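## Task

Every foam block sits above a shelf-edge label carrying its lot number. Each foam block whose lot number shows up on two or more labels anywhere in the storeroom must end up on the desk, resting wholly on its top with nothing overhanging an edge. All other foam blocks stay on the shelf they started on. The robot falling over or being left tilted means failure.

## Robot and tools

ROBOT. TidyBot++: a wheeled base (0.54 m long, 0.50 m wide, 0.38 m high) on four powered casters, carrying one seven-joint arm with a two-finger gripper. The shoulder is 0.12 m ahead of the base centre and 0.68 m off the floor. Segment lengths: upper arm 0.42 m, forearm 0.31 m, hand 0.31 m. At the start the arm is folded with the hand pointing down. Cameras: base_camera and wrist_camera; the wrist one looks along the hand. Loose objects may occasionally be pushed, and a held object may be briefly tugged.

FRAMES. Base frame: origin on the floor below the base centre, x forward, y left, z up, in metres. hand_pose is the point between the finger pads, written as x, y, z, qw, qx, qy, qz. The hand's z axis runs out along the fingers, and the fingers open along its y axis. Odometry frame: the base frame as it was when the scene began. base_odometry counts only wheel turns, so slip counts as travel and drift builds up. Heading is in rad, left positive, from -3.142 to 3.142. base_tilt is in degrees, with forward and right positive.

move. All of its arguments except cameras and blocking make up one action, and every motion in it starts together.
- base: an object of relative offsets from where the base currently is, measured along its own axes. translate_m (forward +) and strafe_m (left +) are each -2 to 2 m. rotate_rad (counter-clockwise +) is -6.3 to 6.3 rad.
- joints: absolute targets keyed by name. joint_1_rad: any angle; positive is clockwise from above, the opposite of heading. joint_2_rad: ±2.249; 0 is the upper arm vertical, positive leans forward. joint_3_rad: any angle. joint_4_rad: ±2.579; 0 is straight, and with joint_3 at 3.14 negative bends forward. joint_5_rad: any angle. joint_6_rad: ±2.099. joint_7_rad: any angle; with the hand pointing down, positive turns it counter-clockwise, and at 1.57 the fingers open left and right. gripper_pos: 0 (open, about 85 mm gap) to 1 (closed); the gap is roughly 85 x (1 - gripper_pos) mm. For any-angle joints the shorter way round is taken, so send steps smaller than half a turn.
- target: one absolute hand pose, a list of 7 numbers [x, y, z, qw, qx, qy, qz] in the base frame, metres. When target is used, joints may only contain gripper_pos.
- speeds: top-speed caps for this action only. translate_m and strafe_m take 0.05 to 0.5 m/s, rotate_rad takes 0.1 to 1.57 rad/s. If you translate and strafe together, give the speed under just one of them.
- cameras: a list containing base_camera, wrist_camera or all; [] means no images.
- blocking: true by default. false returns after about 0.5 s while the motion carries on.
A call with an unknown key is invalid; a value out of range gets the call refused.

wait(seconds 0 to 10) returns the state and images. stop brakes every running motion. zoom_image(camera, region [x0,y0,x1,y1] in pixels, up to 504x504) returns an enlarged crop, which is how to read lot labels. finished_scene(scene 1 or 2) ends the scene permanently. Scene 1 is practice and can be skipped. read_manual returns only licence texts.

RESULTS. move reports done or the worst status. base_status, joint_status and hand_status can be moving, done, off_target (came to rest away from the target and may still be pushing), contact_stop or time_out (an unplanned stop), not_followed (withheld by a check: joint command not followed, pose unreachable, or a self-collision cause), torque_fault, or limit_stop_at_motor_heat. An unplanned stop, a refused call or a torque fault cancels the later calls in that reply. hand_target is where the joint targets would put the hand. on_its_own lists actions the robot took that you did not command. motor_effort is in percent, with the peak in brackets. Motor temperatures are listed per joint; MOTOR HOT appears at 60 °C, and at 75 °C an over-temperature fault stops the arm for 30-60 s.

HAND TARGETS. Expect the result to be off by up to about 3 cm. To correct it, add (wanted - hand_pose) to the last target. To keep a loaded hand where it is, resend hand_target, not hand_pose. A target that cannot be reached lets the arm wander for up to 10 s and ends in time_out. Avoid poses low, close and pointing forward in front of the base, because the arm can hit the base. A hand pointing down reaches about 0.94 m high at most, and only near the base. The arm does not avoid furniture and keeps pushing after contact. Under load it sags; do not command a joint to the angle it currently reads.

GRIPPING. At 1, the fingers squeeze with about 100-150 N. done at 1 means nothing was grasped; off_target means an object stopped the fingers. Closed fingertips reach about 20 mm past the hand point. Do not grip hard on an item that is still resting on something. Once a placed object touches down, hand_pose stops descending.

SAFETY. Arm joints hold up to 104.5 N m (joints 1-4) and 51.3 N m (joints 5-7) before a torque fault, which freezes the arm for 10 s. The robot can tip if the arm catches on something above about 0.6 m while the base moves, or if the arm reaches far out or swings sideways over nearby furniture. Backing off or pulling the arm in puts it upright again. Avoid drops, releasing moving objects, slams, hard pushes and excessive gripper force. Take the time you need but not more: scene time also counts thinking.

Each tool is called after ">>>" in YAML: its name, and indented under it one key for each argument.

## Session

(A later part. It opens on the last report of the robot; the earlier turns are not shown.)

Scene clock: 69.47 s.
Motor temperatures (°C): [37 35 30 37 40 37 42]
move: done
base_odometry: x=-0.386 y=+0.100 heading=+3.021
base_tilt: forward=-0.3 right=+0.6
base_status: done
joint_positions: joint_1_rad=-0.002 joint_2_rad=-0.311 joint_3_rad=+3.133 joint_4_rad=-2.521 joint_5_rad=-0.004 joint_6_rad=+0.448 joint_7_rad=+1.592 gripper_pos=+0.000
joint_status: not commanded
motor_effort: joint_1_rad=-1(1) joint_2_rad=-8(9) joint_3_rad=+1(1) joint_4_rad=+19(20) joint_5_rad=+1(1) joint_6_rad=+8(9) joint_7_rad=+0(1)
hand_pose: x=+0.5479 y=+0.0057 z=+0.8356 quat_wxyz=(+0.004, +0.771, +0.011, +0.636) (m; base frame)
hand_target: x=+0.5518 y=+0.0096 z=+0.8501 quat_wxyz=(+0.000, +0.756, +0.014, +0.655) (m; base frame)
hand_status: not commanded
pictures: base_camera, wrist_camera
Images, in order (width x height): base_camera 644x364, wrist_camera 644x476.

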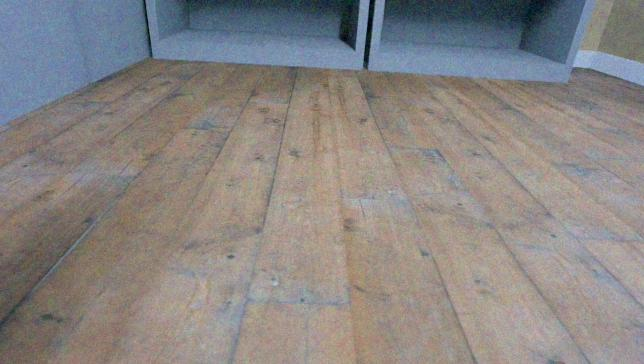

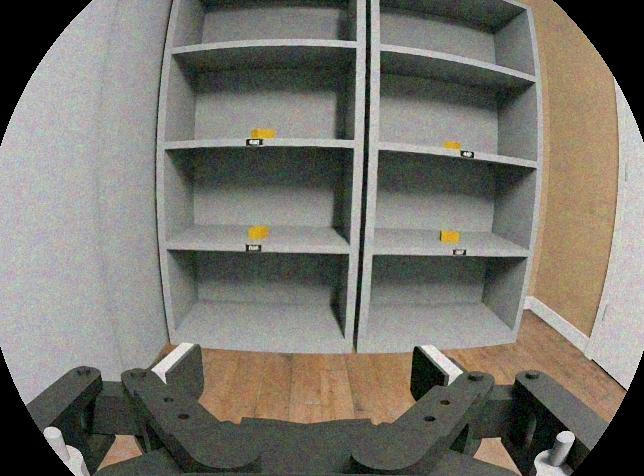

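>>> zoom_image:
  camera: "wrist_camera"
  region: [238, 120, 288, 155]

>>> zoom_image:
  camera: "wrist_camera"
  region: [238, 220, 288, 255]

>>> zoom_image:
  camera: "wrist_camera"
  region: [438, 130, 488, 165]

>>> zoom_image:
  camera: "wrist_camera"
  region: [438, 225, 488, 260]

Scaled by 10.080.

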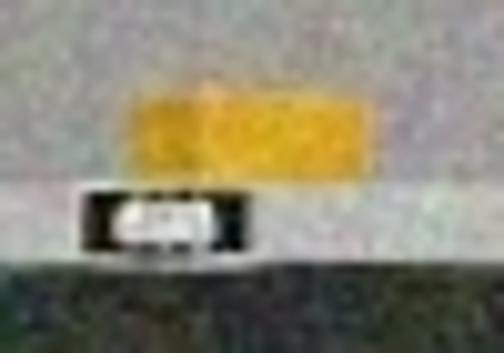

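Scaled by 10.080.

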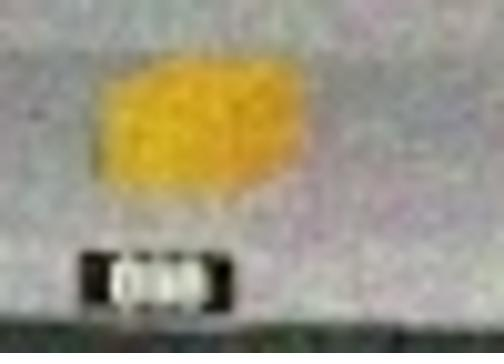

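Scaled by 10.080.

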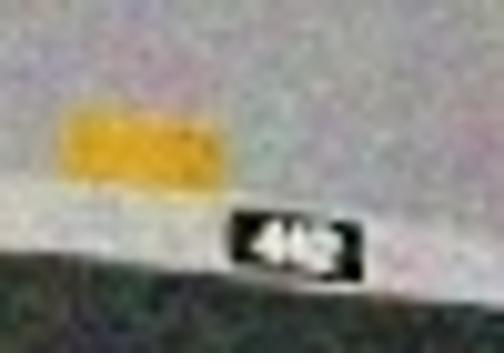

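Scaled by 10.080.

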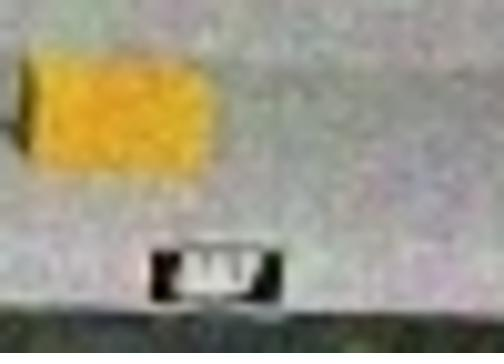

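>>> move:
  base: {"translate_m": 0.9}

Scene clock: 72.90 s.
Motor temperatures (°C): [37 35 30 37 40 37 42]
move: done
base_odometry: x=-1.279 y=+0.207 heading=+3.021
base_tilt: forward=-0.3 right=+0.6
base_status: done
joint_positions: joint_1_rad=-0.002 joint_2_rad=-0.311 joint_3_rad=+3.133 joint_4_rad=-2.521 joint_5_rad=-0.004 joint_6_rad=+0.448 joint_7_rad=+1.592 gripper_pos=+0.000
joint_status: not commanded
motor_effort: joint_1_rad=-1(1) joint_2_rad=-7(9) joint_3_rad=+1(1) joint_4_rad=+19(20) joint_5_rad=+1(1) joint_6_rad=+8(9) joint_7_rad=+0(1)
hand_pose: x=+0.5480 y=+0.0057 z=+0.8357 quat_wxyz=(+0.004, +0.771, +0.011, +0.636) (m; base frame)
hand_target: x=+0.5518 y=+0.0096 z=+0.8501 quat_wxyz=(+0.000, +0.756, +0.014, +0.655) (m; base frame)
hand_status: not commanded
pictures: base_camera, wrist_camera
Images, in order (width x height): base_camera 644x364, wrist_camera 644x476.

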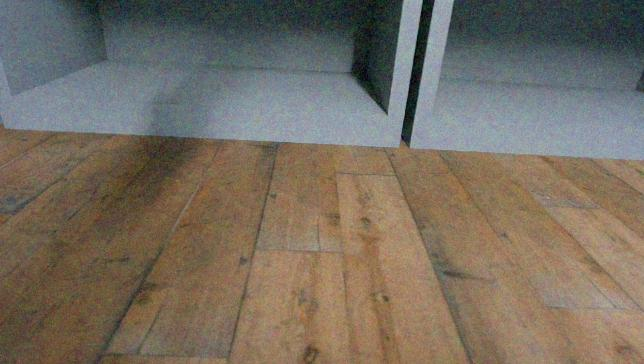

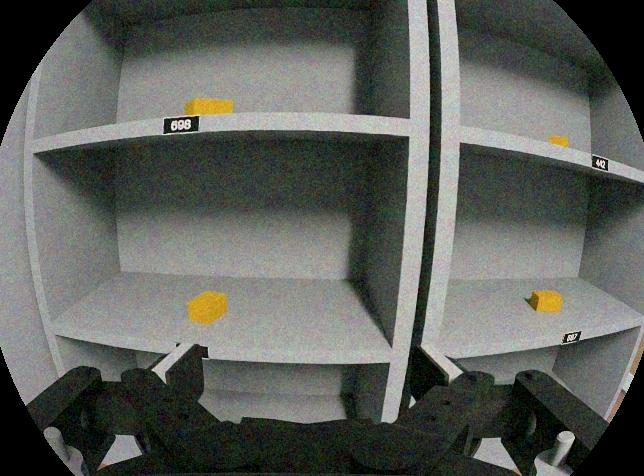

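>>> zoom_image:
  camera: "wrist_camera"
  region: [155, 105, 215, 145]

>>> zoom_image:
  camera: "wrist_camera"
  region: [575, 145, 625, 180]

>>> zoom_image:
  camera: "wrist_camera"
  region: [548, 320, 598, 355]

>>> zoom_image:
  camera: "wrist_camera"
  region: [160, 330, 220, 370]

Scaled by 8.400.

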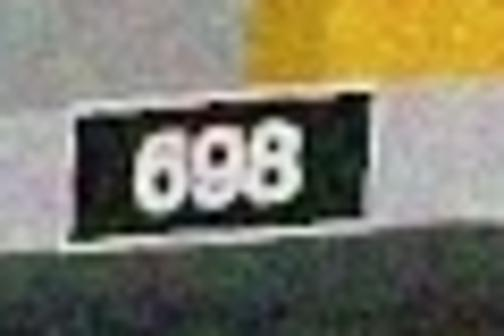

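Scaled by 10.080.

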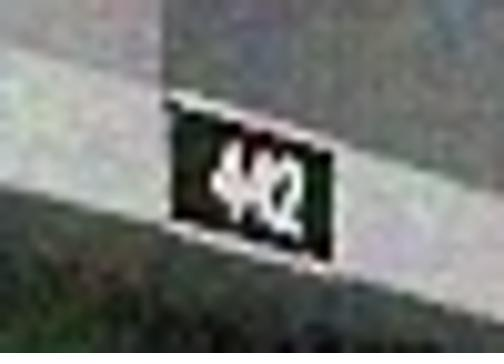

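Scaled by 10.080.

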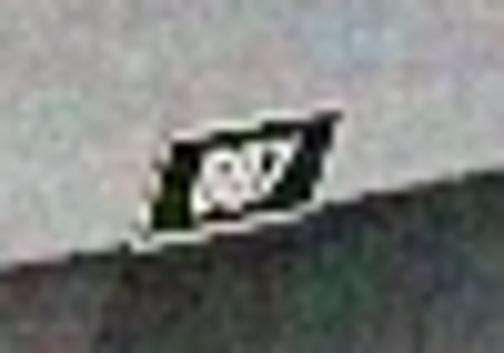

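Scaled by 8.400.

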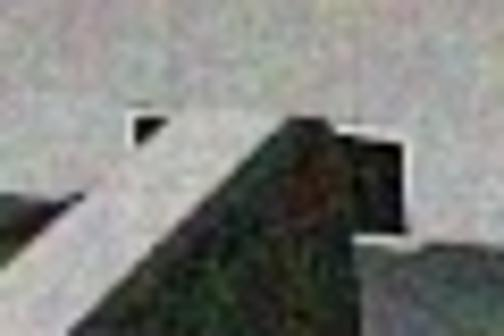

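>>> move:
  joints: {"joint_6_rad": 0.1, "joint_1_rad": 0.1}
  cameras: ["wrist_camera"]

Scene clock: 74.23 s.
Motor temperatures (°C): [37 35 30 37 40 37 42]
move: done
base_odometry: x=-1.279 y=+0.207 heading=+3.021
base_tilt: forward=-0.3 right=+0.6
base_status: not commanded
joint_positions: joint_1_rad=+0.085 joint_2_rad=-0.311 joint_3_rad=+3.133 joint_4_rad=-2.521 joint_5_rad=-0.004 joint_6_rad=+0.146 joint_7_rad=+1.592 gripper_pos=+0.000
joint_status: all done
motor_effort: joint_1_rad=+0(2) joint_2_rad=-6(8) joint_3_rad=+1(1) joint_4_rad=+18(20) joint_5_rad=+1(1) joint_6_rad=+8(9) joint_7_rad=+0(0)
hand_pose: x=+0.5156 y=-0.0290 z=+0.7474 quat_wxyz=(+0.025, +0.858, -0.025, +0.512) (m; base frame)
hand_target: x=+0.5085 y=-0.0372 z=+0.7336 quat_wxyz=(+0.029, +0.870, -0.036, +0.491) (m; base frame)
hand_status: not commanded
pictures: wrist_camera
Images, in order (width x height): wrist_camera 644x476.

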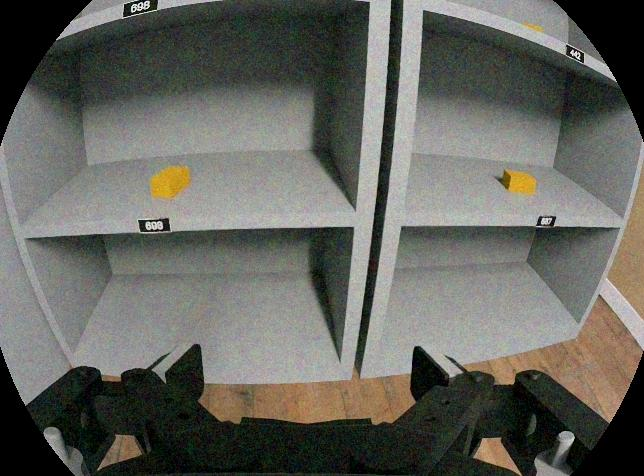

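>>> zoom_image:
  camera: "wrist_camera"
  region: [130, 205, 180, 245]

>>> zoom_image:
  camera: "wrist_camera"
  region: [525, 205, 570, 240]

>>> zoom_image:
  camera: "wrist_camera"
  region: [555, 35, 600, 70]

>>> zoom_image:
  camera: "wrist_camera"
  region: [115, 0, 165, 25]

Scaled by 10.080.

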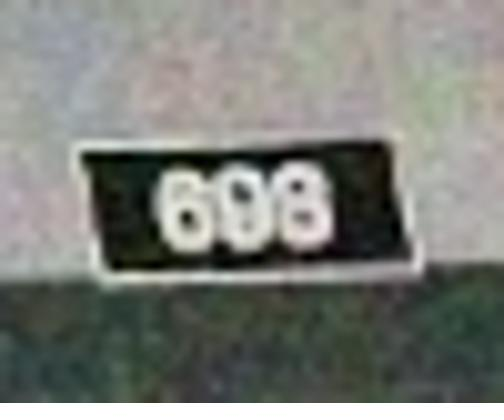

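Scaled by 11.200.

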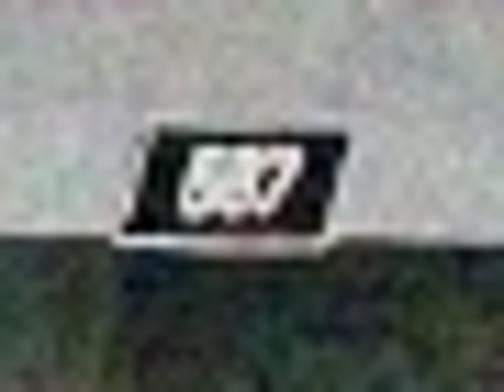

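Scaled by 11.200.

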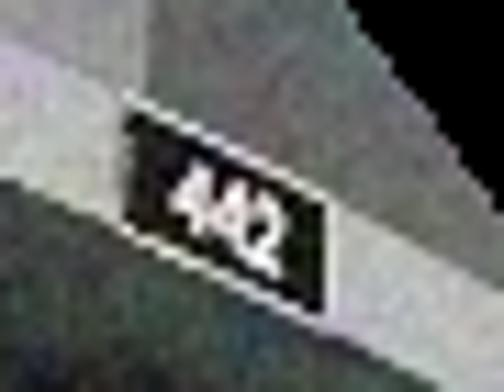

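Scaled by 10.080.

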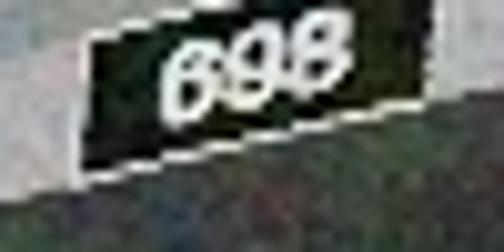

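>>> move:
  base: {"translate_m": 0.3, "strafe_m": 0.22}
  joints: {"joint_1_rad": -0.019, "joint_6_rad": 0.15}

Scene clock: 78.73 s.
Motor temperatures (°C): [37 35 30 37 40 37 42]
move: done
base_odometry: x=-1.604 y=+0.025 heading=+3.020
base_tilt: forward=-0.3 right=+0.6
base_status: done
joint_positions: joint_1_rad=-0.004 joint_2_rad=-0.309 joint_3_rad=+3.133 joint_4_rad=-2.521 joint_5_rad=-0.004 joint_6_rad=+0.145 joint_7_rad=+1.592 gripper_pos=+0.000
joint_status: all done
motor_effort: joint_1_rad=+0(2) joint_2_rad=-7(9) joint_3_rad=+0(1) joint_4_rad=+18(20) joint_5_rad=+1(1) joint_6_rad=+8(10) joint_7_rad=+0(1)
hand_pose: x=+0.5166 y=+0.0062 z=+0.7464 quat_wxyz=(+0.003, +0.859, +0.013, +0.512) (m; base frame)
hand_target: x=+0.5179 y=+0.0094 z=+0.7471 quat_wxyz=(-0.001, +0.858, +0.016, +0.513) (m; base frame)
hand_status: not commanded
pictures: base_camera, wrist_camera
Images, in order (width x height): base_camera 644x364, wrist_camera 644x476.

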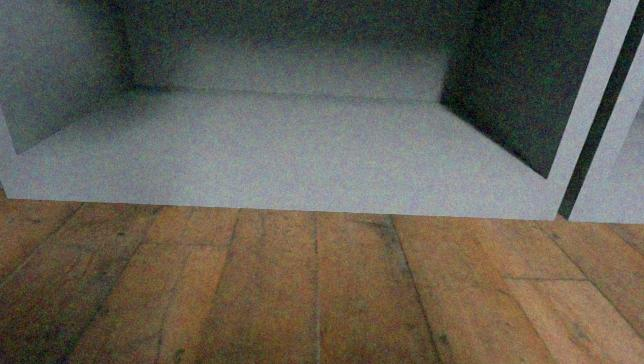

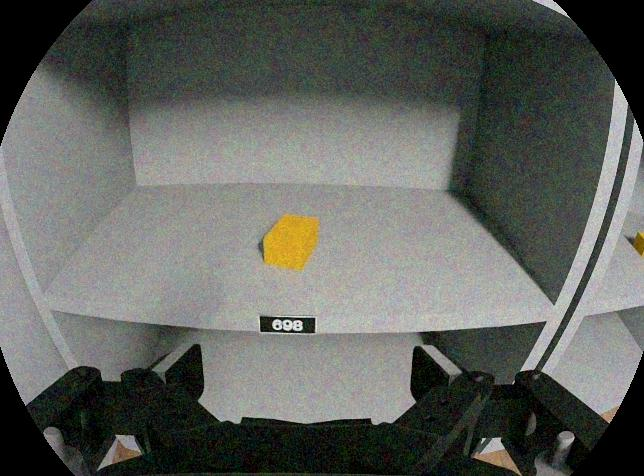

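>>> zoom_image:
  camera: "wrist_camera"
  region: [255, 305, 325, 345]

>>> zoom_image:
  camera: "wrist_camera"
  region: [250, 200, 334, 284]

Scaled by 7.200.

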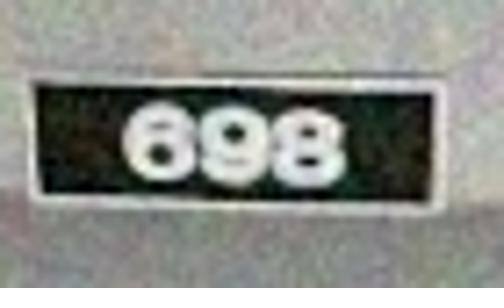

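Scaled by 6.000.

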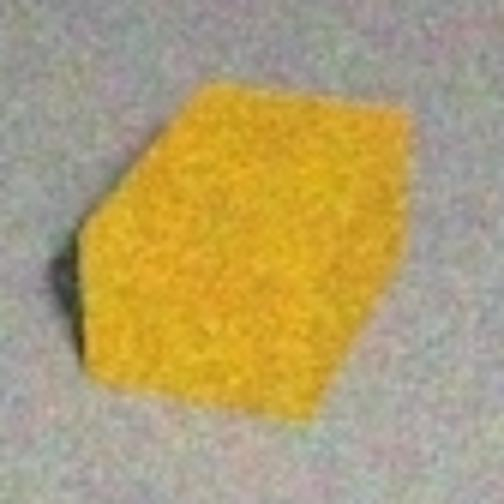

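>>> move:
  base: {"translate_m": 0.115, "strafe_m": 0.21}
  joints: {"joint_1_rad": 0.24, "joint_2_rad": 0.377, "joint_3_rad": 3.15, "joint_4_rad": -1.799, "joint_6_rad": -0.226}

Scene clock: 86.07 s.
Motor temperatures (°C): [37 35 30 37 40 37 42]
move: done
base_odometry: x=-1.744 y=-0.169 heading=+3.020
base_tilt: forward=-0.3 right=+0.6
base_status: done
joint_positions: joint_1_rad=+0.225 joint_2_rad=+0.353 joint_3_rad=+3.139 joint_4_rad=-1.816 joint_5_rad=-0.004 joint_6_rad=-0.174 joint_7_rad=+1.592 gripper_pos=+0.000
joint_status: all done
motor_effort: joint_1_rad=+0(2) joint_2_rad=-30(32) joint_3_rad=+0(3) joint_4_rad=+18(20) joint_5_rad=+1(1) joint_6_rad=+6(9) joint_7_rad=+0(0)
hand_pose: x=+0.7323 y=-0.1371 z=+0.6824 quat_wxyz=(+0.046, +0.916, -0.095, +0.386) (m; base frame)
hand_target: x=+0.7237 y=-0.1513 z=+0.6642 quat_wxyz=(+0.049, +0.926, -0.107, +0.358) (m; base frame)
hand_status: not commanded
pictures: base_camera, wrist_camera
Images, in order (width x height): base_camera 644x364, wrist_camera 644x476.

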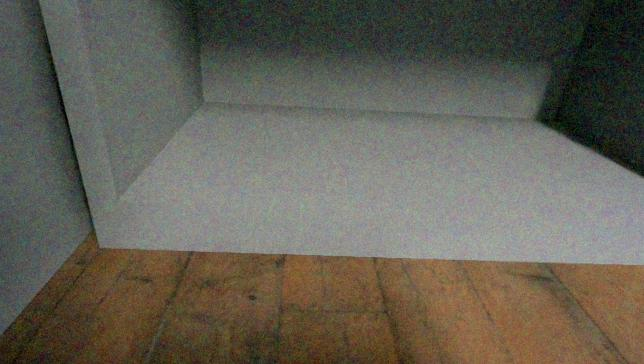

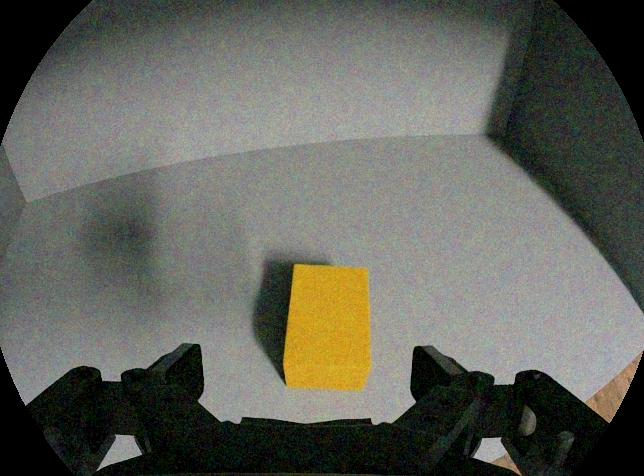

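>>> zoom_image:
  camera: "wrist_camera"
  region: [260, 250, 400, 400]

Scaled by 3.360.

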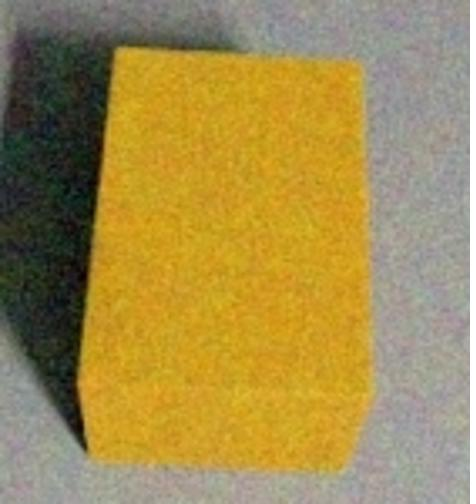

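>>> move:
  joints: {"joint_1_rad": 0.252, "joint_2_rad": 0.66, "joint_4_rad": -1.624, "joint_6_rad": -0.021}
  cameras: ["wrist_camera"]

Scene clock: 90.03 s.
Motor temperatures (°C): [37 35 30 37 40 37 42]
move: done
base_odometry: x=-1.744 y=-0.169 heading=+3.020
base_tilt: forward=-0.3 right=+0.6
base_status: not commanded
joint_positions: joint_1_rad=+0.233 joint_2_rad=+0.641 joint_3_rad=+3.139 joint_4_rad=-1.642 joint_5_rad=-0.004 joint_6_rad=-0.077 joint_7_rad=+1.592 gripper_pos=+0.000
joint_status: all done
motor_effort: joint_1_rad=+0(2) joint_2_rad=-38(40) joint_3_rad=-1(1) joint_4_rad=+17(19) joint_5_rad=+1(1) joint_6_rad=+6(8) joint_7_rad=-1(1)
hand_pose: x=+0.8095 y=-0.1603 z=+0.5929 quat_wxyz=(+0.046, +0.919, -0.099, +0.378) (m; base frame)
hand_target: x=+0.8220 y=-0.1850 z=+0.5999 quat_wxyz=(+0.058, +0.907, -0.109, +0.402) (m; base frame)
hand_status: not commanded
pictures: wrist_camera
Images, in order (width x height): wrist_camera 644x476.

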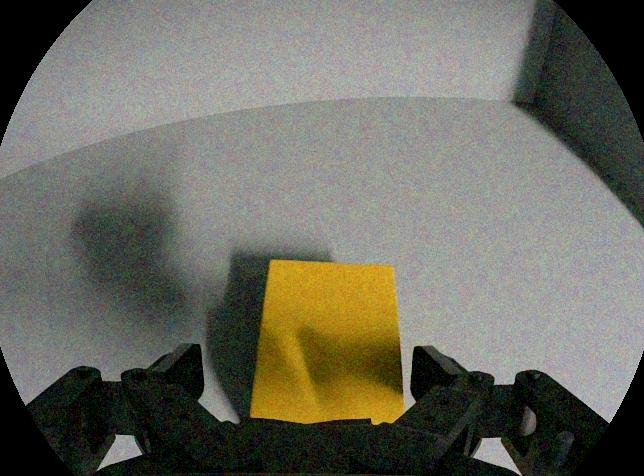

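>>> move:
  joints: {"joint_1_rad": 0.268}
  cameras: []

>>> move:
  joints: {"gripper_pos": 0.4}
  cameras: ["wrist_camera"]

Scene clock: 91.07 s.
Motor temperatures (°C): [37 35 30 37 40 37 42]
move: done
base_odometry: x=-1.744 y=-0.169 heading=+3.020
base_tilt: forward=-0.3 right=+0.6
base_status: not commanded
joint_positions: joint_1_rad=+0.252 joint_2_rad=+0.641 joint_3_rad=+3.141 joint_4_rad=-1.641 joint_5_rad=-0.004 joint_6_rad=-0.076 joint_7_rad=+1.592 gripper_pos=+0.000
joint_status: all done
motor_effort: joint_1_rad=-1(1) joint_2_rad=-38(38) joint_3_rad=+0(1) joint_4_rad=+17(17) joint_5_rad=+1(1) joint_6_rad=+7(7) joint_7_rad=+0(1)
hand_pose: x=+0.8064 y=-0.1752 z=+0.5934 quat_wxyz=(+0.051, +0.918, -0.108, +0.379) (m; base frame)
hand_target: x=+0.8189 y=-0.1962 z=+0.5999 quat_wxyz=(+0.061, +0.906, -0.117, +0.402) (m; base frame)
hand_status: not commanded
pictures: none
No camera images: "cameras" was empty.

Scene clock: 91.83 s.
Motor temperatures (°C): [37 35 30 37 40 37 42]
move: done
base_odometry: x=-1.744 y=-0.169 heading=+3.020
base_tilt: forward=-0.3 right=+0.6
base_status: not commanded
joint_positions: joint_1_rad=+0.252 joint_2_rad=+0.641 joint_3_rad=+3.141 joint_4_rad=-1.640 joint_5_rad=-0.004 joint_6_rad=-0.074 joint_7_rad=+1.592 gripper_pos=+0.393
joint_status: all done
motor_effort: joint_1_rad=-1(1) joint_2_rad=-38(39) joint_3_rad=-1(1) joint_4_rad=+17(17) joint_5_rad=+1(1) joint_6_rad=+6(7) joint_7_rad=+0(1)
hand_pose: x=+0.8074 y=-0.1755 z=+0.5945 quat_wxyz=(+0.051, +0.917, -0.108, +0.380) (m; base frame)
hand_target: x=+0.8189 y=-0.1962 z=+0.5999 quat_wxyz=(+0.061, +0.906, -0.117, +0.402) (m; base frame)
hand_status: not commanded
pictures: wrist_camera
Images, in order (width x height): wrist_camera 644x476.

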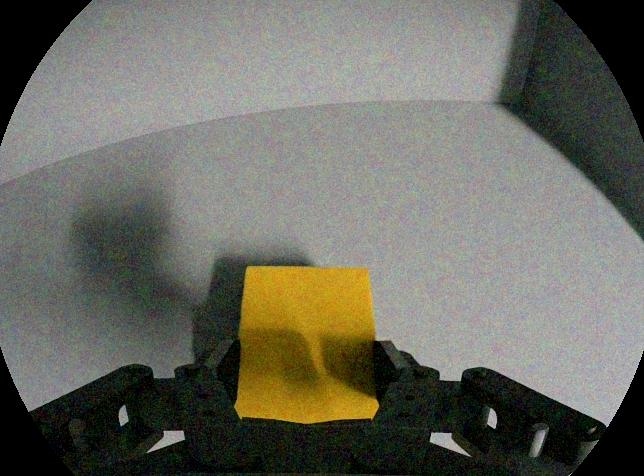

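>>> move:
  joints: {"gripper_pos": 0.7}
  blocking: false
  cameras: []

>>> move:
  joints: {"joint_2_rad": 0.38, "joint_4_rad": -1.8, "joint_6_rad": -0.15, "gripper_pos": 0.7}
  blocking: false
  cameras: ["wrist_camera"]

Scene clock: 94.33 s.
Motor temperatures (°C): [37 35 30 37 40 37 42]
move: moving
base_odometry: x=-1.744 y=-0.169 heading=+3.020
base_tilt: forward=-0.3 right=+0.6
base_status: not commanded
joint_positions: joint_1_rad=+0.252 joint_2_rad=+0.641 joint_3_rad=+3.141 joint_4_rad=-1.638 joint_5_rad=-0.004 joint_6_rad=-0.072 joint_7_rad=+1.592 gripper_pos=+0.469
joint_status: gripper_pos moving
motor_effort: joint_1_rad=+0(1) joint_2_rad=-39(39) joint_3_rad=+0(0) joint_4_rad=+17(17) joint_5_rad=+1(1) joint_6_rad=+7(7) joint_7_rad=+0(1)
hand_pose: x=+0.8085 y=-0.1758 z=+0.5958 quat_wxyz=(+0.051, +0.917, -0.108, +0.382) (m; base frame)
hand_target: x=+0.8189 y=-0.1962 z=+0.5999 quat_wxyz=(+0.061, +0.906, -0.117, +0.402) (m; base frame)
hand_status: not commanded
pictures: none
No camera images: "cameras" was empty.

Scene clock: 94.83 s.
Motor temperatures (°C): [37 35 30 37 40 37 42]
move: moving
base_odometry: x=-1.744 y=-0.169 heading=+3.020
base_tilt: forward=-0.3 right=+0.6
base_status: not commanded
joint_positions: joint_1_rad=+0.252 joint_2_rad=+0.555 joint_3_rad=+3.141 joint_4_rad=-1.680 joint_5_rad=-0.004 joint_6_rad=-0.073 joint_7_rad=+1.592 gripper_pos=+0.469
joint_status: joint_2_rad moving; joint_4_rad moving; joint_6_rad moving; gripper_pos off_target (ended at +0.469, target +0.700)
motor_effort: joint_1_rad=+0(1) joint_2_rad=-39(41) joint_3_rad=-1(1) joint_4_rad=+18(19) joint_5_rad=+1(1) joint_6_rad=+7(8) joint_7_rad=+0(0)
hand_pose: x=+0.7972 y=-0.1728 z=+0.6369 quat_wxyz=(+0.054, +0.908, -0.107, +0.401) (m; base frame)
hand_target: x=+0.7813 y=-0.1857 z=+0.6406 quat_wxyz=(+0.060, +0.909, -0.117, +0.396) (m; base frame)
hand_status: not commanded
pictures: wrist_camera
Images, in order (width x height): wrist_camera 644x476.

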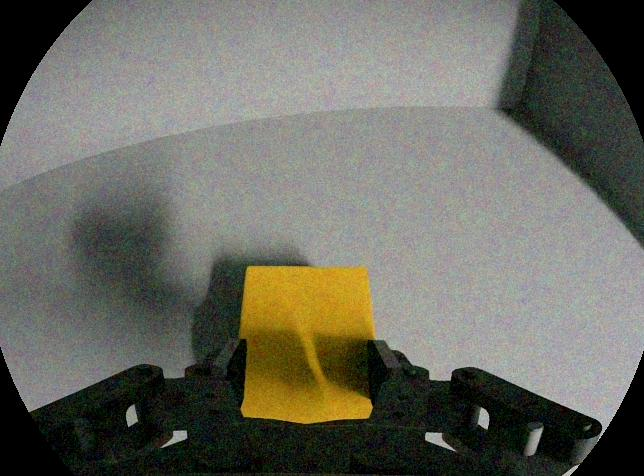

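>>> move:
  base: {"translate_m": -0.77}
  blocking: false
  cameras: []

>>> wait:
  seconds: 0.8
  cameras: []

>>> move:
  joints: {"joint_1_rad": 0.0, "joint_2_rad": -0.1, "joint_4_rad": -2.0, "joint_6_rad": -0.5, "gripper_pos": 0.7}
  cameras: ["wrist_camera", "base_camera"]

Scene clock: 96.37 s.
Motor temperatures (°C): [37 35 30 37 40 37 42]
earlier move: done
move: moving
base_odometry: x=-1.679 y=-0.178 heading=+3.020
base_tilt: forward=-0.3 right=+0.6
base_status: translate_m moving
joint_positions: joint_1_rad=+0.253 joint_2_rad=+0.371 joint_3_rad=+3.141 joint_4_rad=-1.770 joint_5_rad=-0.004 joint_6_rad=-0.104 joint_7_rad=+1.592 gripper_pos=+0.469
joint_status: all done
motor_effort: joint_1_rad=+0(1) joint_2_rad=-32(35) joint_3_rad=+0(1) joint_4_rad=+18(19) joint_5_rad=+1(1) joint_6_rad=+7(7) joint_7_rad=+0(0)
hand_pose: x=+0.7588 y=-0.1633 z=+0.7099 quat_wxyz=(+0.058, +0.895, -0.106, +0.430) (m; base frame)
hand_target: x=+0.7350 y=-0.1728 z=+0.6784 quat_wxyz=(+0.059, +0.911, -0.118, +0.390) (m; base frame)
hand_status: not commanded
pictures: none
No camera images: "cameras" was empty.

Scene clock: 97.17 s.
Motor temperatures (°C): [37 35 30 37 40 37 42]
earlier move: moving
base_odometry: x=-1.338 y=-0.219 heading=+3.020
base_tilt: forward=-0.3 right=+0.6
base_status: translate_m moving
joint_positions: joint_1_rad=+0.253 joint_2_rad=+0.371 joint_3_rad=+3.141 joint_4_rad=-1.772 joint_5_rad=-0.004 joint_6_rad=-0.104 joint_7_rad=+1.592 gripper_pos=+0.469
joint_status: all done
motor_effort: joint_1_rad=+0(1) joint_2_rad=-31(35) joint_3_rad=+0(1) joint_4_rad=+19(19) joint_5_rad=+1(1) joint_6_rad=+7(8) joint_7_rad=+0(1)
hand_pose: x=+0.7582 y=-0.1632 z=+0.7092 quat_wxyz=(+0.058, +0.895, -0.106, +0.429) (m; base frame)
hand_target: x=+0.7350 y=-0.1728 z=+0.6784 quat_wxyz=(+0.059, +0.911, -0.118, +0.390) (m; base frame)
hand_status: not commanded
wait: 0.80 s; no rest
pictures: none
No camera images: "cameras" was empty.

Scene clock: 98.83 s.
Motor temperatures (°C): [37 35 30 37 40 37 42]
move: off_target
base_odometry: x=-0.979 y=-0.263 heading=+3.019
base_tilt: forward=-0.4 right=+0.6
base_status: done
joint_positions: joint_1_rad=+0.019 joint_2_rad=-0.100 joint_3_rad=+3.142 joint_4_rad=-1.970 joint_5_rad=-0.004 joint_6_rad=-0.448 joint_7_rad=+1.592 gripper_pos=+0.469
joint_status: gripper_pos off_target (ended at +0.469, target +0.700); the others done
motor_effort: joint_1_rad=-1(3) joint_2_rad=-16(33) joint_3_rad=+0(2) joint_4_rad=+20(22) joint_5_rad=+0(1) joint_6_rad=+7(8) joint_7_rad=+0(1)
hand_pose: x=+0.6056 y=-0.0076 z=+0.7959 quat_wxyz=(+0.006, +0.917, -0.001, +0.400) (m; base frame)
hand_target: x=+0.5848 y=-0.0020 z=+0.7693 quat_wxyz=(+0.003, +0.932, +0.004, +0.362) (m; base frame)
hand_status: not commanded
pictures: base_camera, wrist_camera
Images, in order (width x height): base_camera 644x364, wrist_camera 644x476.

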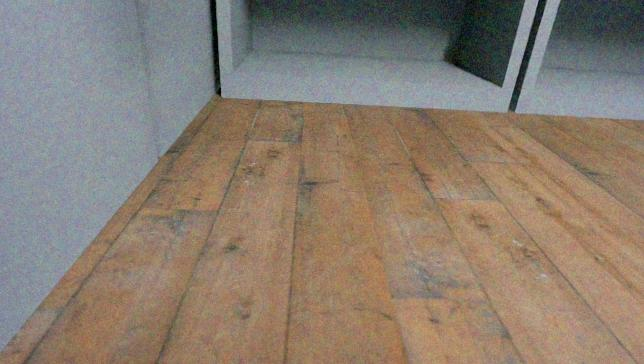

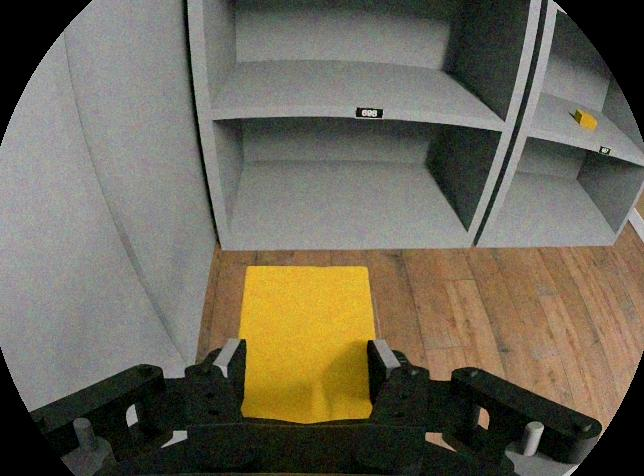

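>>> move:
  base: {"strafe_m": -0.5, "rotate_rad": -1.57}
  joints: {"joint_1_rad": 0.0, "joint_2_rad": 0.22, "joint_4_rad": -1.355, "joint_6_rad": -0.86, "gripper_pos": 0.7}
  speeds: {"rotate_rad": 1.2}
  cameras: ["wrist_camera", "base_camera"]

Scene clock: 102.37 s.
Motor temperatures (°C): [37 35 30 37 40 37 42]
move: off_target
base_odometry: x=-0.918 y=+0.233 heading=+1.450
base_tilt: forward=-0.3 right=+0.6
base_status: done
joint_positions: joint_1_rad=+0.005 joint_2_rad=+0.210 joint_3_rad=+3.150 joint_4_rad=-1.369 joint_5_rad=-0.004 joint_6_rad=-0.811 joint_7_rad=+1.592 gripper_pos=+0.469
joint_status: gripper_pos off_target (ended at +0.469, target +0.700); the others done
motor_effort: joint_1_rad=-1(4) joint_2_rad=-28(32) joint_3_rad=+0(3) joint_4_rad=+21(22) joint_5_rad=+1(2) joint_6_rad=+6(9) joint_7_rad=+0(1)
hand_pose: x=+0.7337 y=-0.0055 z=+0.8631 quat_wxyz=(+0.005, +0.930, +0.003, +0.367) (m; base frame)
hand_target: x=+0.7274 y=-0.0023 z=+0.8543 quat_wxyz=(+0.004, +0.938, +0.006, +0.346) (m; base frame)
hand_status: not commanded
pictures: base_camera, wrist_camera
Images, in order (width x height): base_camera 644x364, wrist_camera 644x476.

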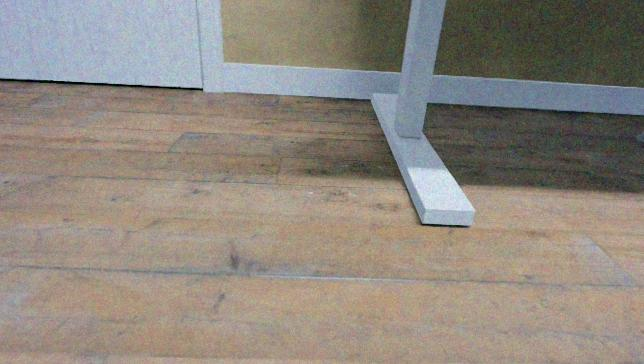

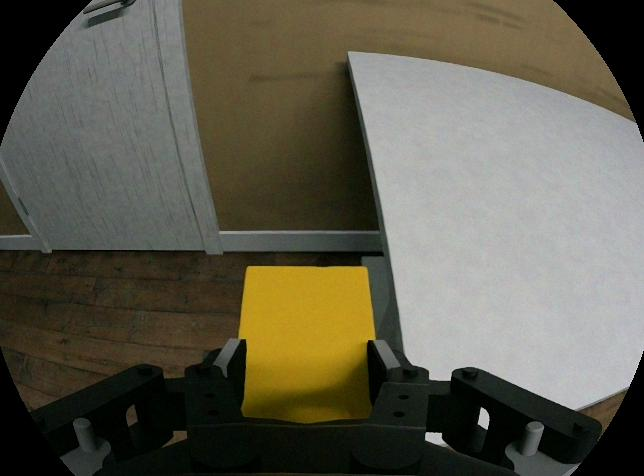

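>>> move:
  base: {"translate_m": 0.15, "strafe_m": -0.36}
  cameras: ["wrist_camera"]

Scene clock: 105.23 s.
Motor temperatures (°C): [37 35 30 37 40 37 42]
move: done
base_odometry: x=-0.543 y=+0.339 heading=+1.449
base_tilt: forward=-0.3 right=+0.6
base_status: done
joint_positions: joint_1_rad=+0.005 joint_2_rad=+0.210 joint_3_rad=+3.151 joint_4_rad=-1.368 joint_5_rad=-0.004 joint_6_rad=-0.813 joint_7_rad=+1.592 gripper_pos=+0.469
joint_status: not commanded
motor_effort: joint_1_rad=+0(4) joint_2_rad=-28(31) joint_3_rad=+0(3) joint_4_rad=+21(22) joint_5_rad=+1(1) joint_6_rad=+6(7) joint_7_rad=+0(1)
hand_pose: x=+0.7333 y=-0.0063 z=+0.8630 quat_wxyz=(+0.005, +0.931, +0.002, +0.366) (m; base frame)
hand_target: x=+0.7274 y=-0.0023 z=+0.8543 quat_wxyz=(+0.004, +0.938, +0.006, +0.346) (m; base frame)
hand_status: not commanded
pictures: wrist_camera
Images, in order (width x height): wrist_camera 644x476.

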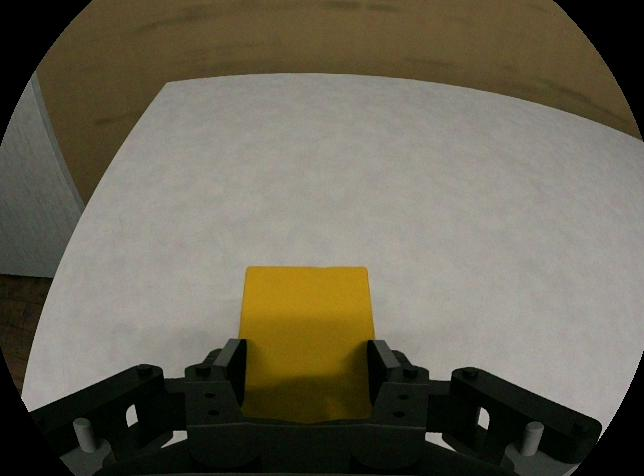

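>>> move:
  joints: {"joint_2_rad": 0.262, "joint_4_rad": -1.665, "joint_6_rad": -0.435, "gripper_pos": 0.7}
  cameras: []

>>> move:
  joints: {"joint_2_rad": 0.267, "joint_4_rad": -1.69, "joint_6_rad": -0.405, "gripper_pos": 0.7}
  cameras: []

>>> move:
  joints: {"joint_2_rad": 0.271, "joint_4_rad": -1.715, "joint_6_rad": -0.379, "gripper_pos": 0.7}
  cameras: ["wrist_camera"]

Scene clock: 107.37 s.
Motor temperatures (°C): [37 35 30 37 40 37 42]
move: off_target
base_odometry: x=-0.543 y=+0.339 heading=+1.449
base_tilt: forward=-0.3 right=+0.6
base_status: not commanded
joint_positions: joint_1_rad=+0.005 joint_2_rad=+0.233 joint_3_rad=+3.151 joint_4_rad=-1.631 joint_5_rad=-0.004 joint_6_rad=-0.491 joint_7_rad=+1.592 gripper_pos=+0.469
joint_status: gripper_pos off_target (ended at +0.469, target +0.700); the others done
motor_effort: joint_1_rad=+0(1) joint_2_rad=-27(32) joint_3_rad=+0(1) joint_4_rad=+19(22) joint_5_rad=+1(1) joint_6_rad=+6(7) joint_7_rad=+0(1)
hand_pose: x=+0.7377 y=-0.0068 z=+0.7808 quat_wxyz=(+0.006, +0.923, +0.002, +0.384) (m; base frame)
hand_target: x=+0.7415 y=-0.0029 z=+0.7572 quat_wxyz=(+0.005, +0.925, +0.005, +0.380) (m; base frame)
hand_status: not commanded
pictures: none
No camera images: "cameras" was empty.

Scene clock: 107.97 s.
Motor temperatures (°C): [37 35 30 37 40 37 42]
move: off_target
base_odometry: x=-0.543 y=+0.339 heading=+1.449
base_tilt: forward=-0.3 right=+0.6
base_status: not commanded
joint_positions: joint_1_rad=+0.005 joint_2_rad=+0.228 joint_3_rad=+3.151 joint_4_rad=-1.651 joint_5_rad=-0.004 joint_6_rad=-0.458 joint_7_rad=+1.592 gripper_pos=+0.469
joint_status: joint_2_rad off_target (ended at +0.228, target +0.267); gripper_pos off_target (ended at +0.469, target +0.700); the others done
motor_effort: joint_1_rad=+1(1) joint_2_rad=-20(26) joint_3_rad=+1(2) joint_4_rad=+18(19) joint_5_rad=+1(2) joint_6_rad=+7(7) joint_7_rad=+0(1)
hand_pose: x=+0.7379 y=-0.0069 z=+0.7803 quat_wxyz=(+0.006, +0.920, +0.002, +0.391) (m; base frame)
hand_target: x=+0.7402 y=-0.0030 z=+0.7478 quat_wxyz=(+0.005, +0.925, +0.005, +0.380) (m; base frame)
hand_status: not commanded
pictures: none
No camera images: "cameras" was empty.

Scene clock: 108.57 s.
Motor temperatures (°C): [37 35 30 37 40 37 42]
move: off_target
base_odometry: x=-0.543 y=+0.339 heading=+1.449
base_tilt: forward=-0.4 right=+0.6
base_status: not commanded
joint_positions: joint_1_rad=+0.005 joint_2_rad=+0.223 joint_3_rad=+3.151 joint_4_rad=-1.670 joint_5_rad=-0.004 joint_6_rad=-0.429 joint_7_rad=+1.592 gripper_pos=+0.469
joint_status: joint_2_rad off_target (ended at +0.223, target +0.271); joint_4_rad off_target (ended at -1.670, target -1.715); gripper_pos off_target (ended at +0.469, target +0.700); the others done
motor_effort: joint_1_rad=+2(2) joint_2_rad=-17(21) joint_3_rad=+2(2) joint_4_rad=+17(18) joint_5_rad=+2(2) joint_6_rad=+7(8) joint_7_rad=+0(0)
hand_pose: x=+0.7378 y=-0.0069 z=+0.7801 quat_wxyz=(+0.006, +0.917, +0.002, +0.398) (m; base frame)
hand_target: x=+0.7376 y=-0.0030 z=+0.7384 quat_wxyz=(+0.005, +0.926, +0.005, +0.379) (m; base frame)
hand_status: not commanded
pictures: wrist_camera
Images, in order (width x height): wrist_camera 644x476.

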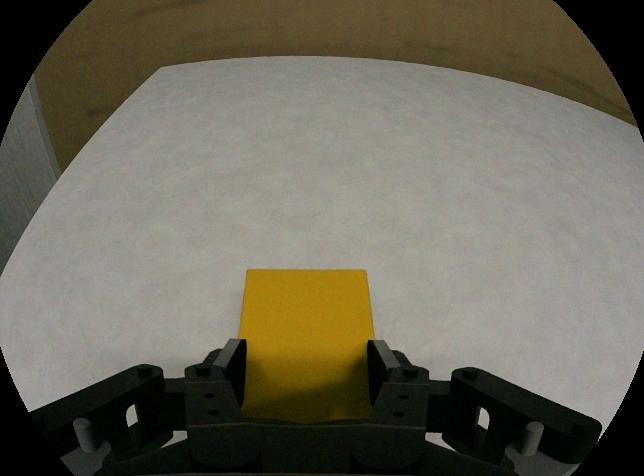

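>>> move:
  joints: {"gripper_pos": 0.25}
  cameras: []

>>> move:
  joints: {"gripper_pos": 0.0}
  cameras: ["wrist_camera"]

Scene clock: 109.77 s.
Motor temperatures (°C): [37 35 30 37 40 37 42]
move: done
base_odometry: x=-0.543 y=+0.339 heading=+1.449
base_tilt: forward=-0.3 right=+0.6
base_status: not commanded
joint_positions: joint_1_rad=+0.005 joint_2_rad=+0.258 joint_3_rad=+3.151 joint_4_rad=-1.691 joint_5_rad=-0.004 joint_6_rad=-0.420 joint_7_rad=+1.592 gripper_pos=+0.250
joint_status: all done
motor_effort: joint_1_rad=-1(2) joint_2_rad=-28(30) joint_3_rad=+0(2) joint_4_rad=+20(21) joint_5_rad=+1(2) joint_6_rad=+6(7) joint_7_rad=+0(1)
hand_pose: x=+0.7358 y=-0.0069 z=+0.7494 quat_wxyz=(+0.006, +0.926, +0.002, +0.376) (m; base frame)
hand_target: x=+0.7376 y=-0.0030 z=+0.7384 quat_wxyz=(+0.005, +0.926, +0.005, +0.379) (m; base frame)
hand_status: not commanded
pictures: none
No camera images: "cameras" was empty.

Scene clock: 110.43 s.
Motor temperatures (°C): [37 35 30 37 40 37 42]
move: done
base_odometry: x=-0.543 y=+0.339 heading=+1.449
base_tilt: forward=-0.3 right=+0.6
base_status: not commanded
joint_positions: joint_1_rad=+0.005 joint_2_rad=+0.258 joint_3_rad=+3.151 joint_4_rad=-1.691 joint_5_rad=-0.004 joint_6_rad=-0.420 joint_7_rad=+1.592 gripper_pos=+0.000
joint_status: all done
motor_effort: joint_1_rad=-1(1) joint_2_rad=-28(29) joint_3_rad=+0(0) joint_4_rad=+20(20) joint_5_rad=+1(1) joint_6_rad=+7(7) joint_7_rad=+0(0)
hand_pose: x=+0.7358 y=-0.0069 z=+0.7494 quat_wxyz=(+0.006, +0.926, +0.002, +0.376) (m; base frame)
hand_target: x=+0.7376 y=-0.0030 z=+0.7384 quat_wxyz=(+0.005, +0.926, +0.005, +0.379) (m; base frame)
hand_status: not commanded
pictures: wrist_camera
Images, in order (width x height): wrist_camera 644x476.

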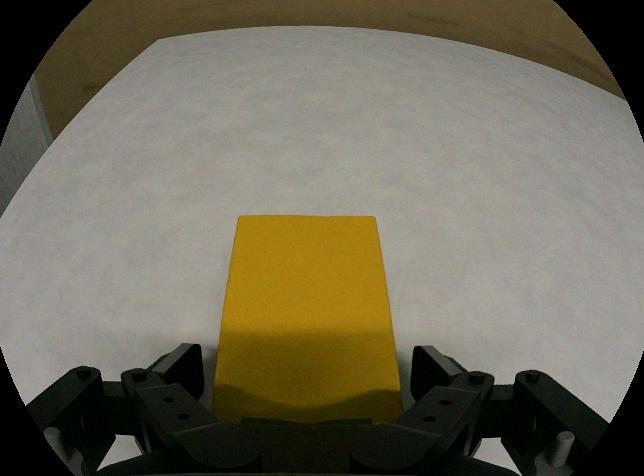

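>>> move:
  joints: {"joint_2_rad": 0.18, "joint_4_rad": -1.36, "joint_6_rad": -0.835}
  cameras: ["wrist_camera"]

>>> move:
  base: {"translate_m": -0.45, "strafe_m": 0.88, "rotate_rad": 1.571}
  joints: {"joint_1_rad": 0.0, "joint_2_rad": -0.5, "joint_4_rad": -1.2, "joint_6_rad": -1.1}
  cameras: ["wrist_camera", "base_camera"]

Scene clock: 113.70 s.
Motor temperatures (°C): [37 35 30 37 40 37 42]
move: done
base_odometry: x=-0.543 y=+0.339 heading=+1.449
base_tilt: forward=-0.3 right=+0.6
base_status: not commanded
joint_positions: joint_1_rad=+0.005 joint_2_rad=+0.175 joint_3_rad=+3.151 joint_4_rad=-1.370 joint_5_rad=-0.004 joint_6_rad=-0.784 joint_7_rad=+1.592 gripper_pos=+0.000
joint_status: all done
motor_effort: joint_1_rad=-1(1) joint_2_rad=-26(31) joint_3_rad=+0(0) joint_4_rad=+21(23) joint_5_rad=+1(1) joint_6_rad=+7(8) joint_7_rad=+0(1)
hand_pose: x=+0.7324 y=-0.0064 z=+0.8901 quat_wxyz=(+0.006, +0.919, +0.002, +0.395) (m; base frame)
hand_target: x=+0.7246 y=-0.0023 z=+0.8812 quat_wxyz=(+0.004, +0.927, +0.005, +0.374) (m; base frame)
hand_status: not commanded
pictures: wrist_camera
Images, in order (width x height): wrist_camera 644x476.

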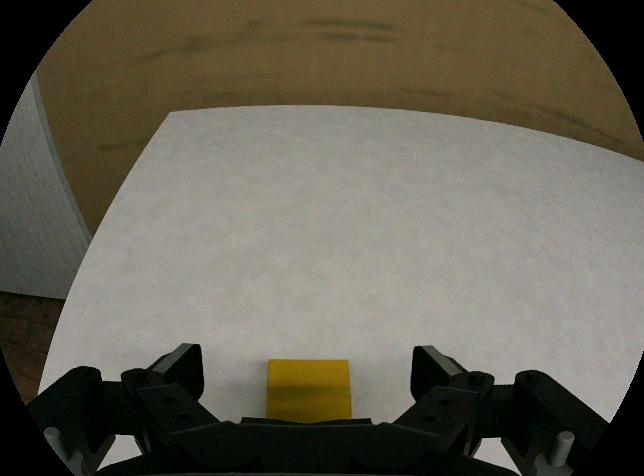

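Scene clock: 117.47 s.
Motor temperatures (°C): [37 35 30 37 40 37 42]
move: done
base_odometry: x=-1.471 y=-0.001 heading=+3.020
base_tilt: forward=-0.4 right=+0.6
base_status: done
joint_positions: joint_1_rad=+0.006 joint_2_rad=-0.492 joint_3_rad=+3.148 joint_4_rad=-1.213 joint_5_rad=-0.004 joint_6_rad=-1.052 joint_7_rad=+1.592 gripper_pos=+0.000
joint_status: all done
motor_effort: joint_1_rad=+0(5) joint_2_rad=+0(31) joint_3_rad=+1(4) joint_4_rad=+17(23) joint_5_rad=+1(2) joint_6_rad=+8(10) joint_7_rad=+0(1)
hand_pose: x=+0.4326 y=-0.0025 z=+1.2265 quat_wxyz=(+0.007, +0.775, +0.003, +0.632) (m; base frame)
hand_target: x=+0.4230 y=-0.0018 z=+1.2208 quat_wxyz=(+0.005, +0.783, +0.005, +0.622) (m; base frame)
hand_status: not commanded
pictures: base_camera, wrist_camera
Images, in order (width x height): base_camera 644x364, wrist_camera 644x476.

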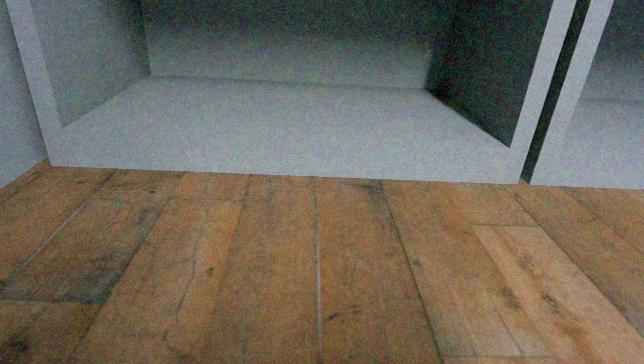

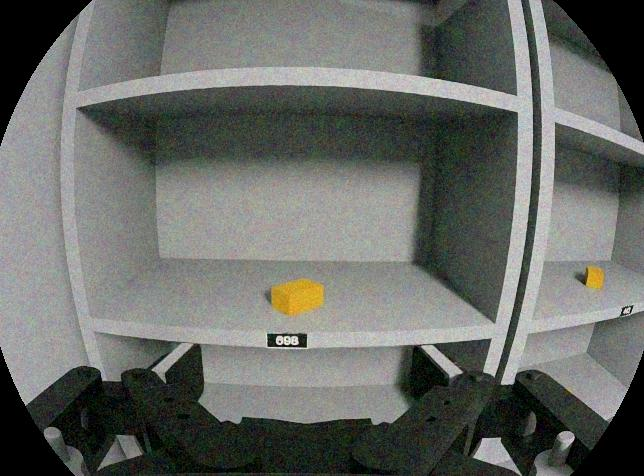

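>>> zoom_image:
  camera: "wrist_camera"
  region: [240, 250, 360, 350]

Scaled by 4.200.

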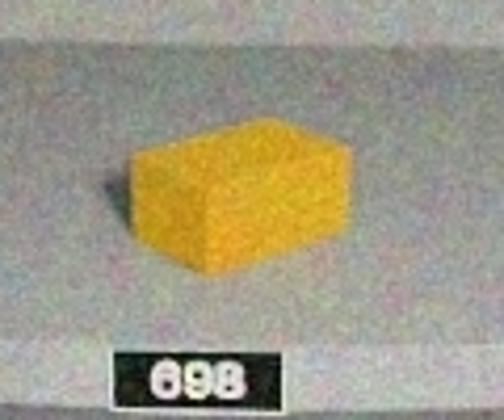

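>>> move:
  base: {"translate_m": 0.5, "strafe_m": 0.22}
  joints: {"joint_1_rad": -0.231, "joint_2_rad": 0.0, "joint_4_rad": -0.737, "joint_5_rad": 0.775, "joint_6_rad": -1.92, "joint_7_rad": 0.87}
  cameras: ["wrist_camera", "base_camera"]

Scene clock: 124.27 s.
Motor temperatures (°C): [37 35 30 37 40 37 42]
move: done
base_odometry: x=-1.994 y=-0.159 heading=+3.021
base_tilt: forward=-0.3 right=+0.6
base_status: done
joint_positions: joint_1_rad=-0.214 joint_2_rad=+0.005 joint_3_rad=+3.148 joint_4_rad=-0.755 joint_5_rad=+0.708 joint_6_rad=-1.870 joint_7_rad=+0.914 gripper_pos=+0.000
joint_status: all done
motor_effort: joint_1_rad=-1(2) joint_2_rad=-13(19) joint_3_rad=+0(1) joint_4_rad=+14(18) joint_5_rad=+5(6) joint_6_rad=+5(10) joint_7_rad=+0(1)
hand_pose: x=+0.4712 y=-0.1221 z=+1.1083 quat_wxyz=(+0.168, +0.844, -0.380, +0.339) (m; base frame)
hand_target: x=+0.4514 y=-0.1333 z=+1.1159 quat_wxyz=(+0.182, +0.823, -0.418, +0.339) (m; base frame)
hand_status: not commanded
pictures: base_camera, wrist_camera
Images, in order (width x height): base_camera 644x364, wrist_camera 644x476.

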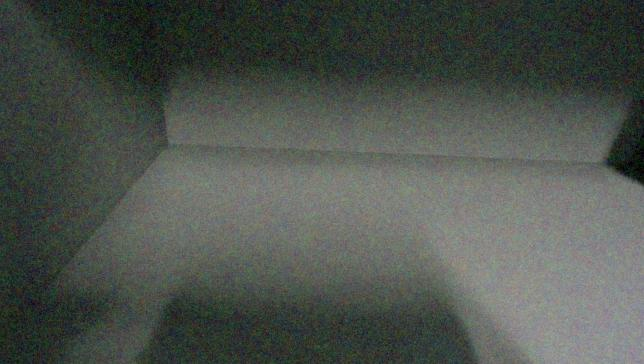

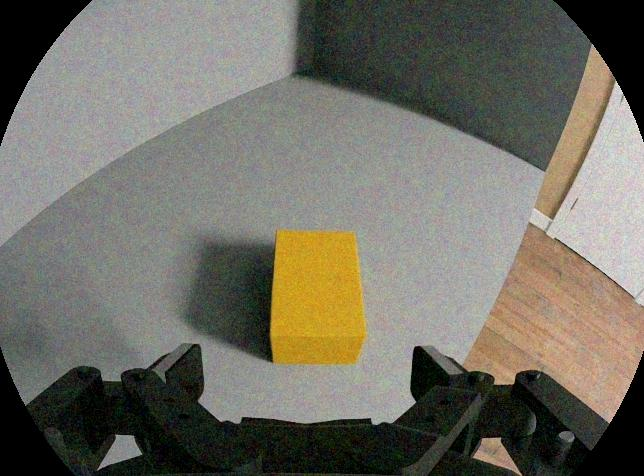

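>>> move:
  joints: {"joint_1_rad": 0.023, "joint_2_rad": -0.036, "joint_4_rad": -0.905, "joint_5_rad": 0.476, "joint_6_rad": -1.609, "joint_7_rad": 1.011}
  cameras: ["wrist_camera"]

Scene clock: 127.17 s.
Motor temperatures (°C): [37 35 30 37 40 37 42]
move: done
base_odometry: x=-1.994 y=-0.159 heading=+3.021
base_tilt: forward=-0.3 right=+0.6
base_status: not commanded
joint_positions: joint_1_rad=+0.005 joint_2_rad=-0.023 joint_3_rad=+3.148 joint_4_rad=-0.877 joint_5_rad=+0.549 joint_6_rad=-1.666 joint_7_rad=+0.969 gripper_pos=+0.000
joint_status: all done
motor_effort: joint_1_rad=-1(2) joint_2_rad=-14(15) joint_3_rad=+0(1) joint_4_rad=+16(16) joint_5_rad=+4(5) joint_6_rad=+5(6) joint_7_rad=+0(1)
hand_pose: x=+0.4963 y=-0.1645 z=+1.0899 quat_wxyz=(+0.152, +0.842, -0.378, +0.354) (m; base frame)
hand_target: x=+0.5089 y=-0.1537 z=+1.0863 quat_wxyz=(+0.129, +0.854, -0.349, +0.363) (m; base frame)
hand_status: not commanded
pictures: wrist_camera
Images, in order (width x height): wrist_camera 644x476.

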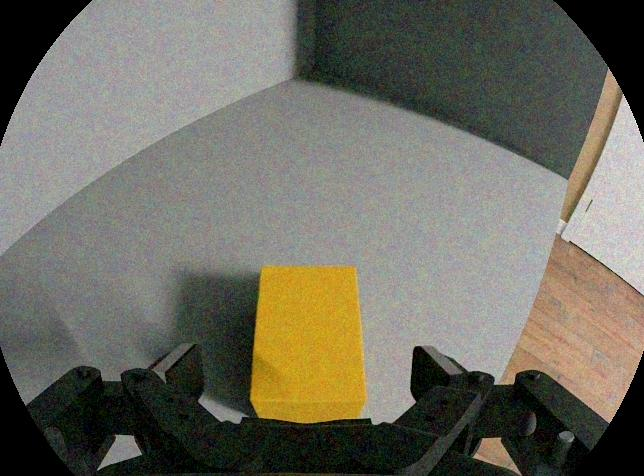

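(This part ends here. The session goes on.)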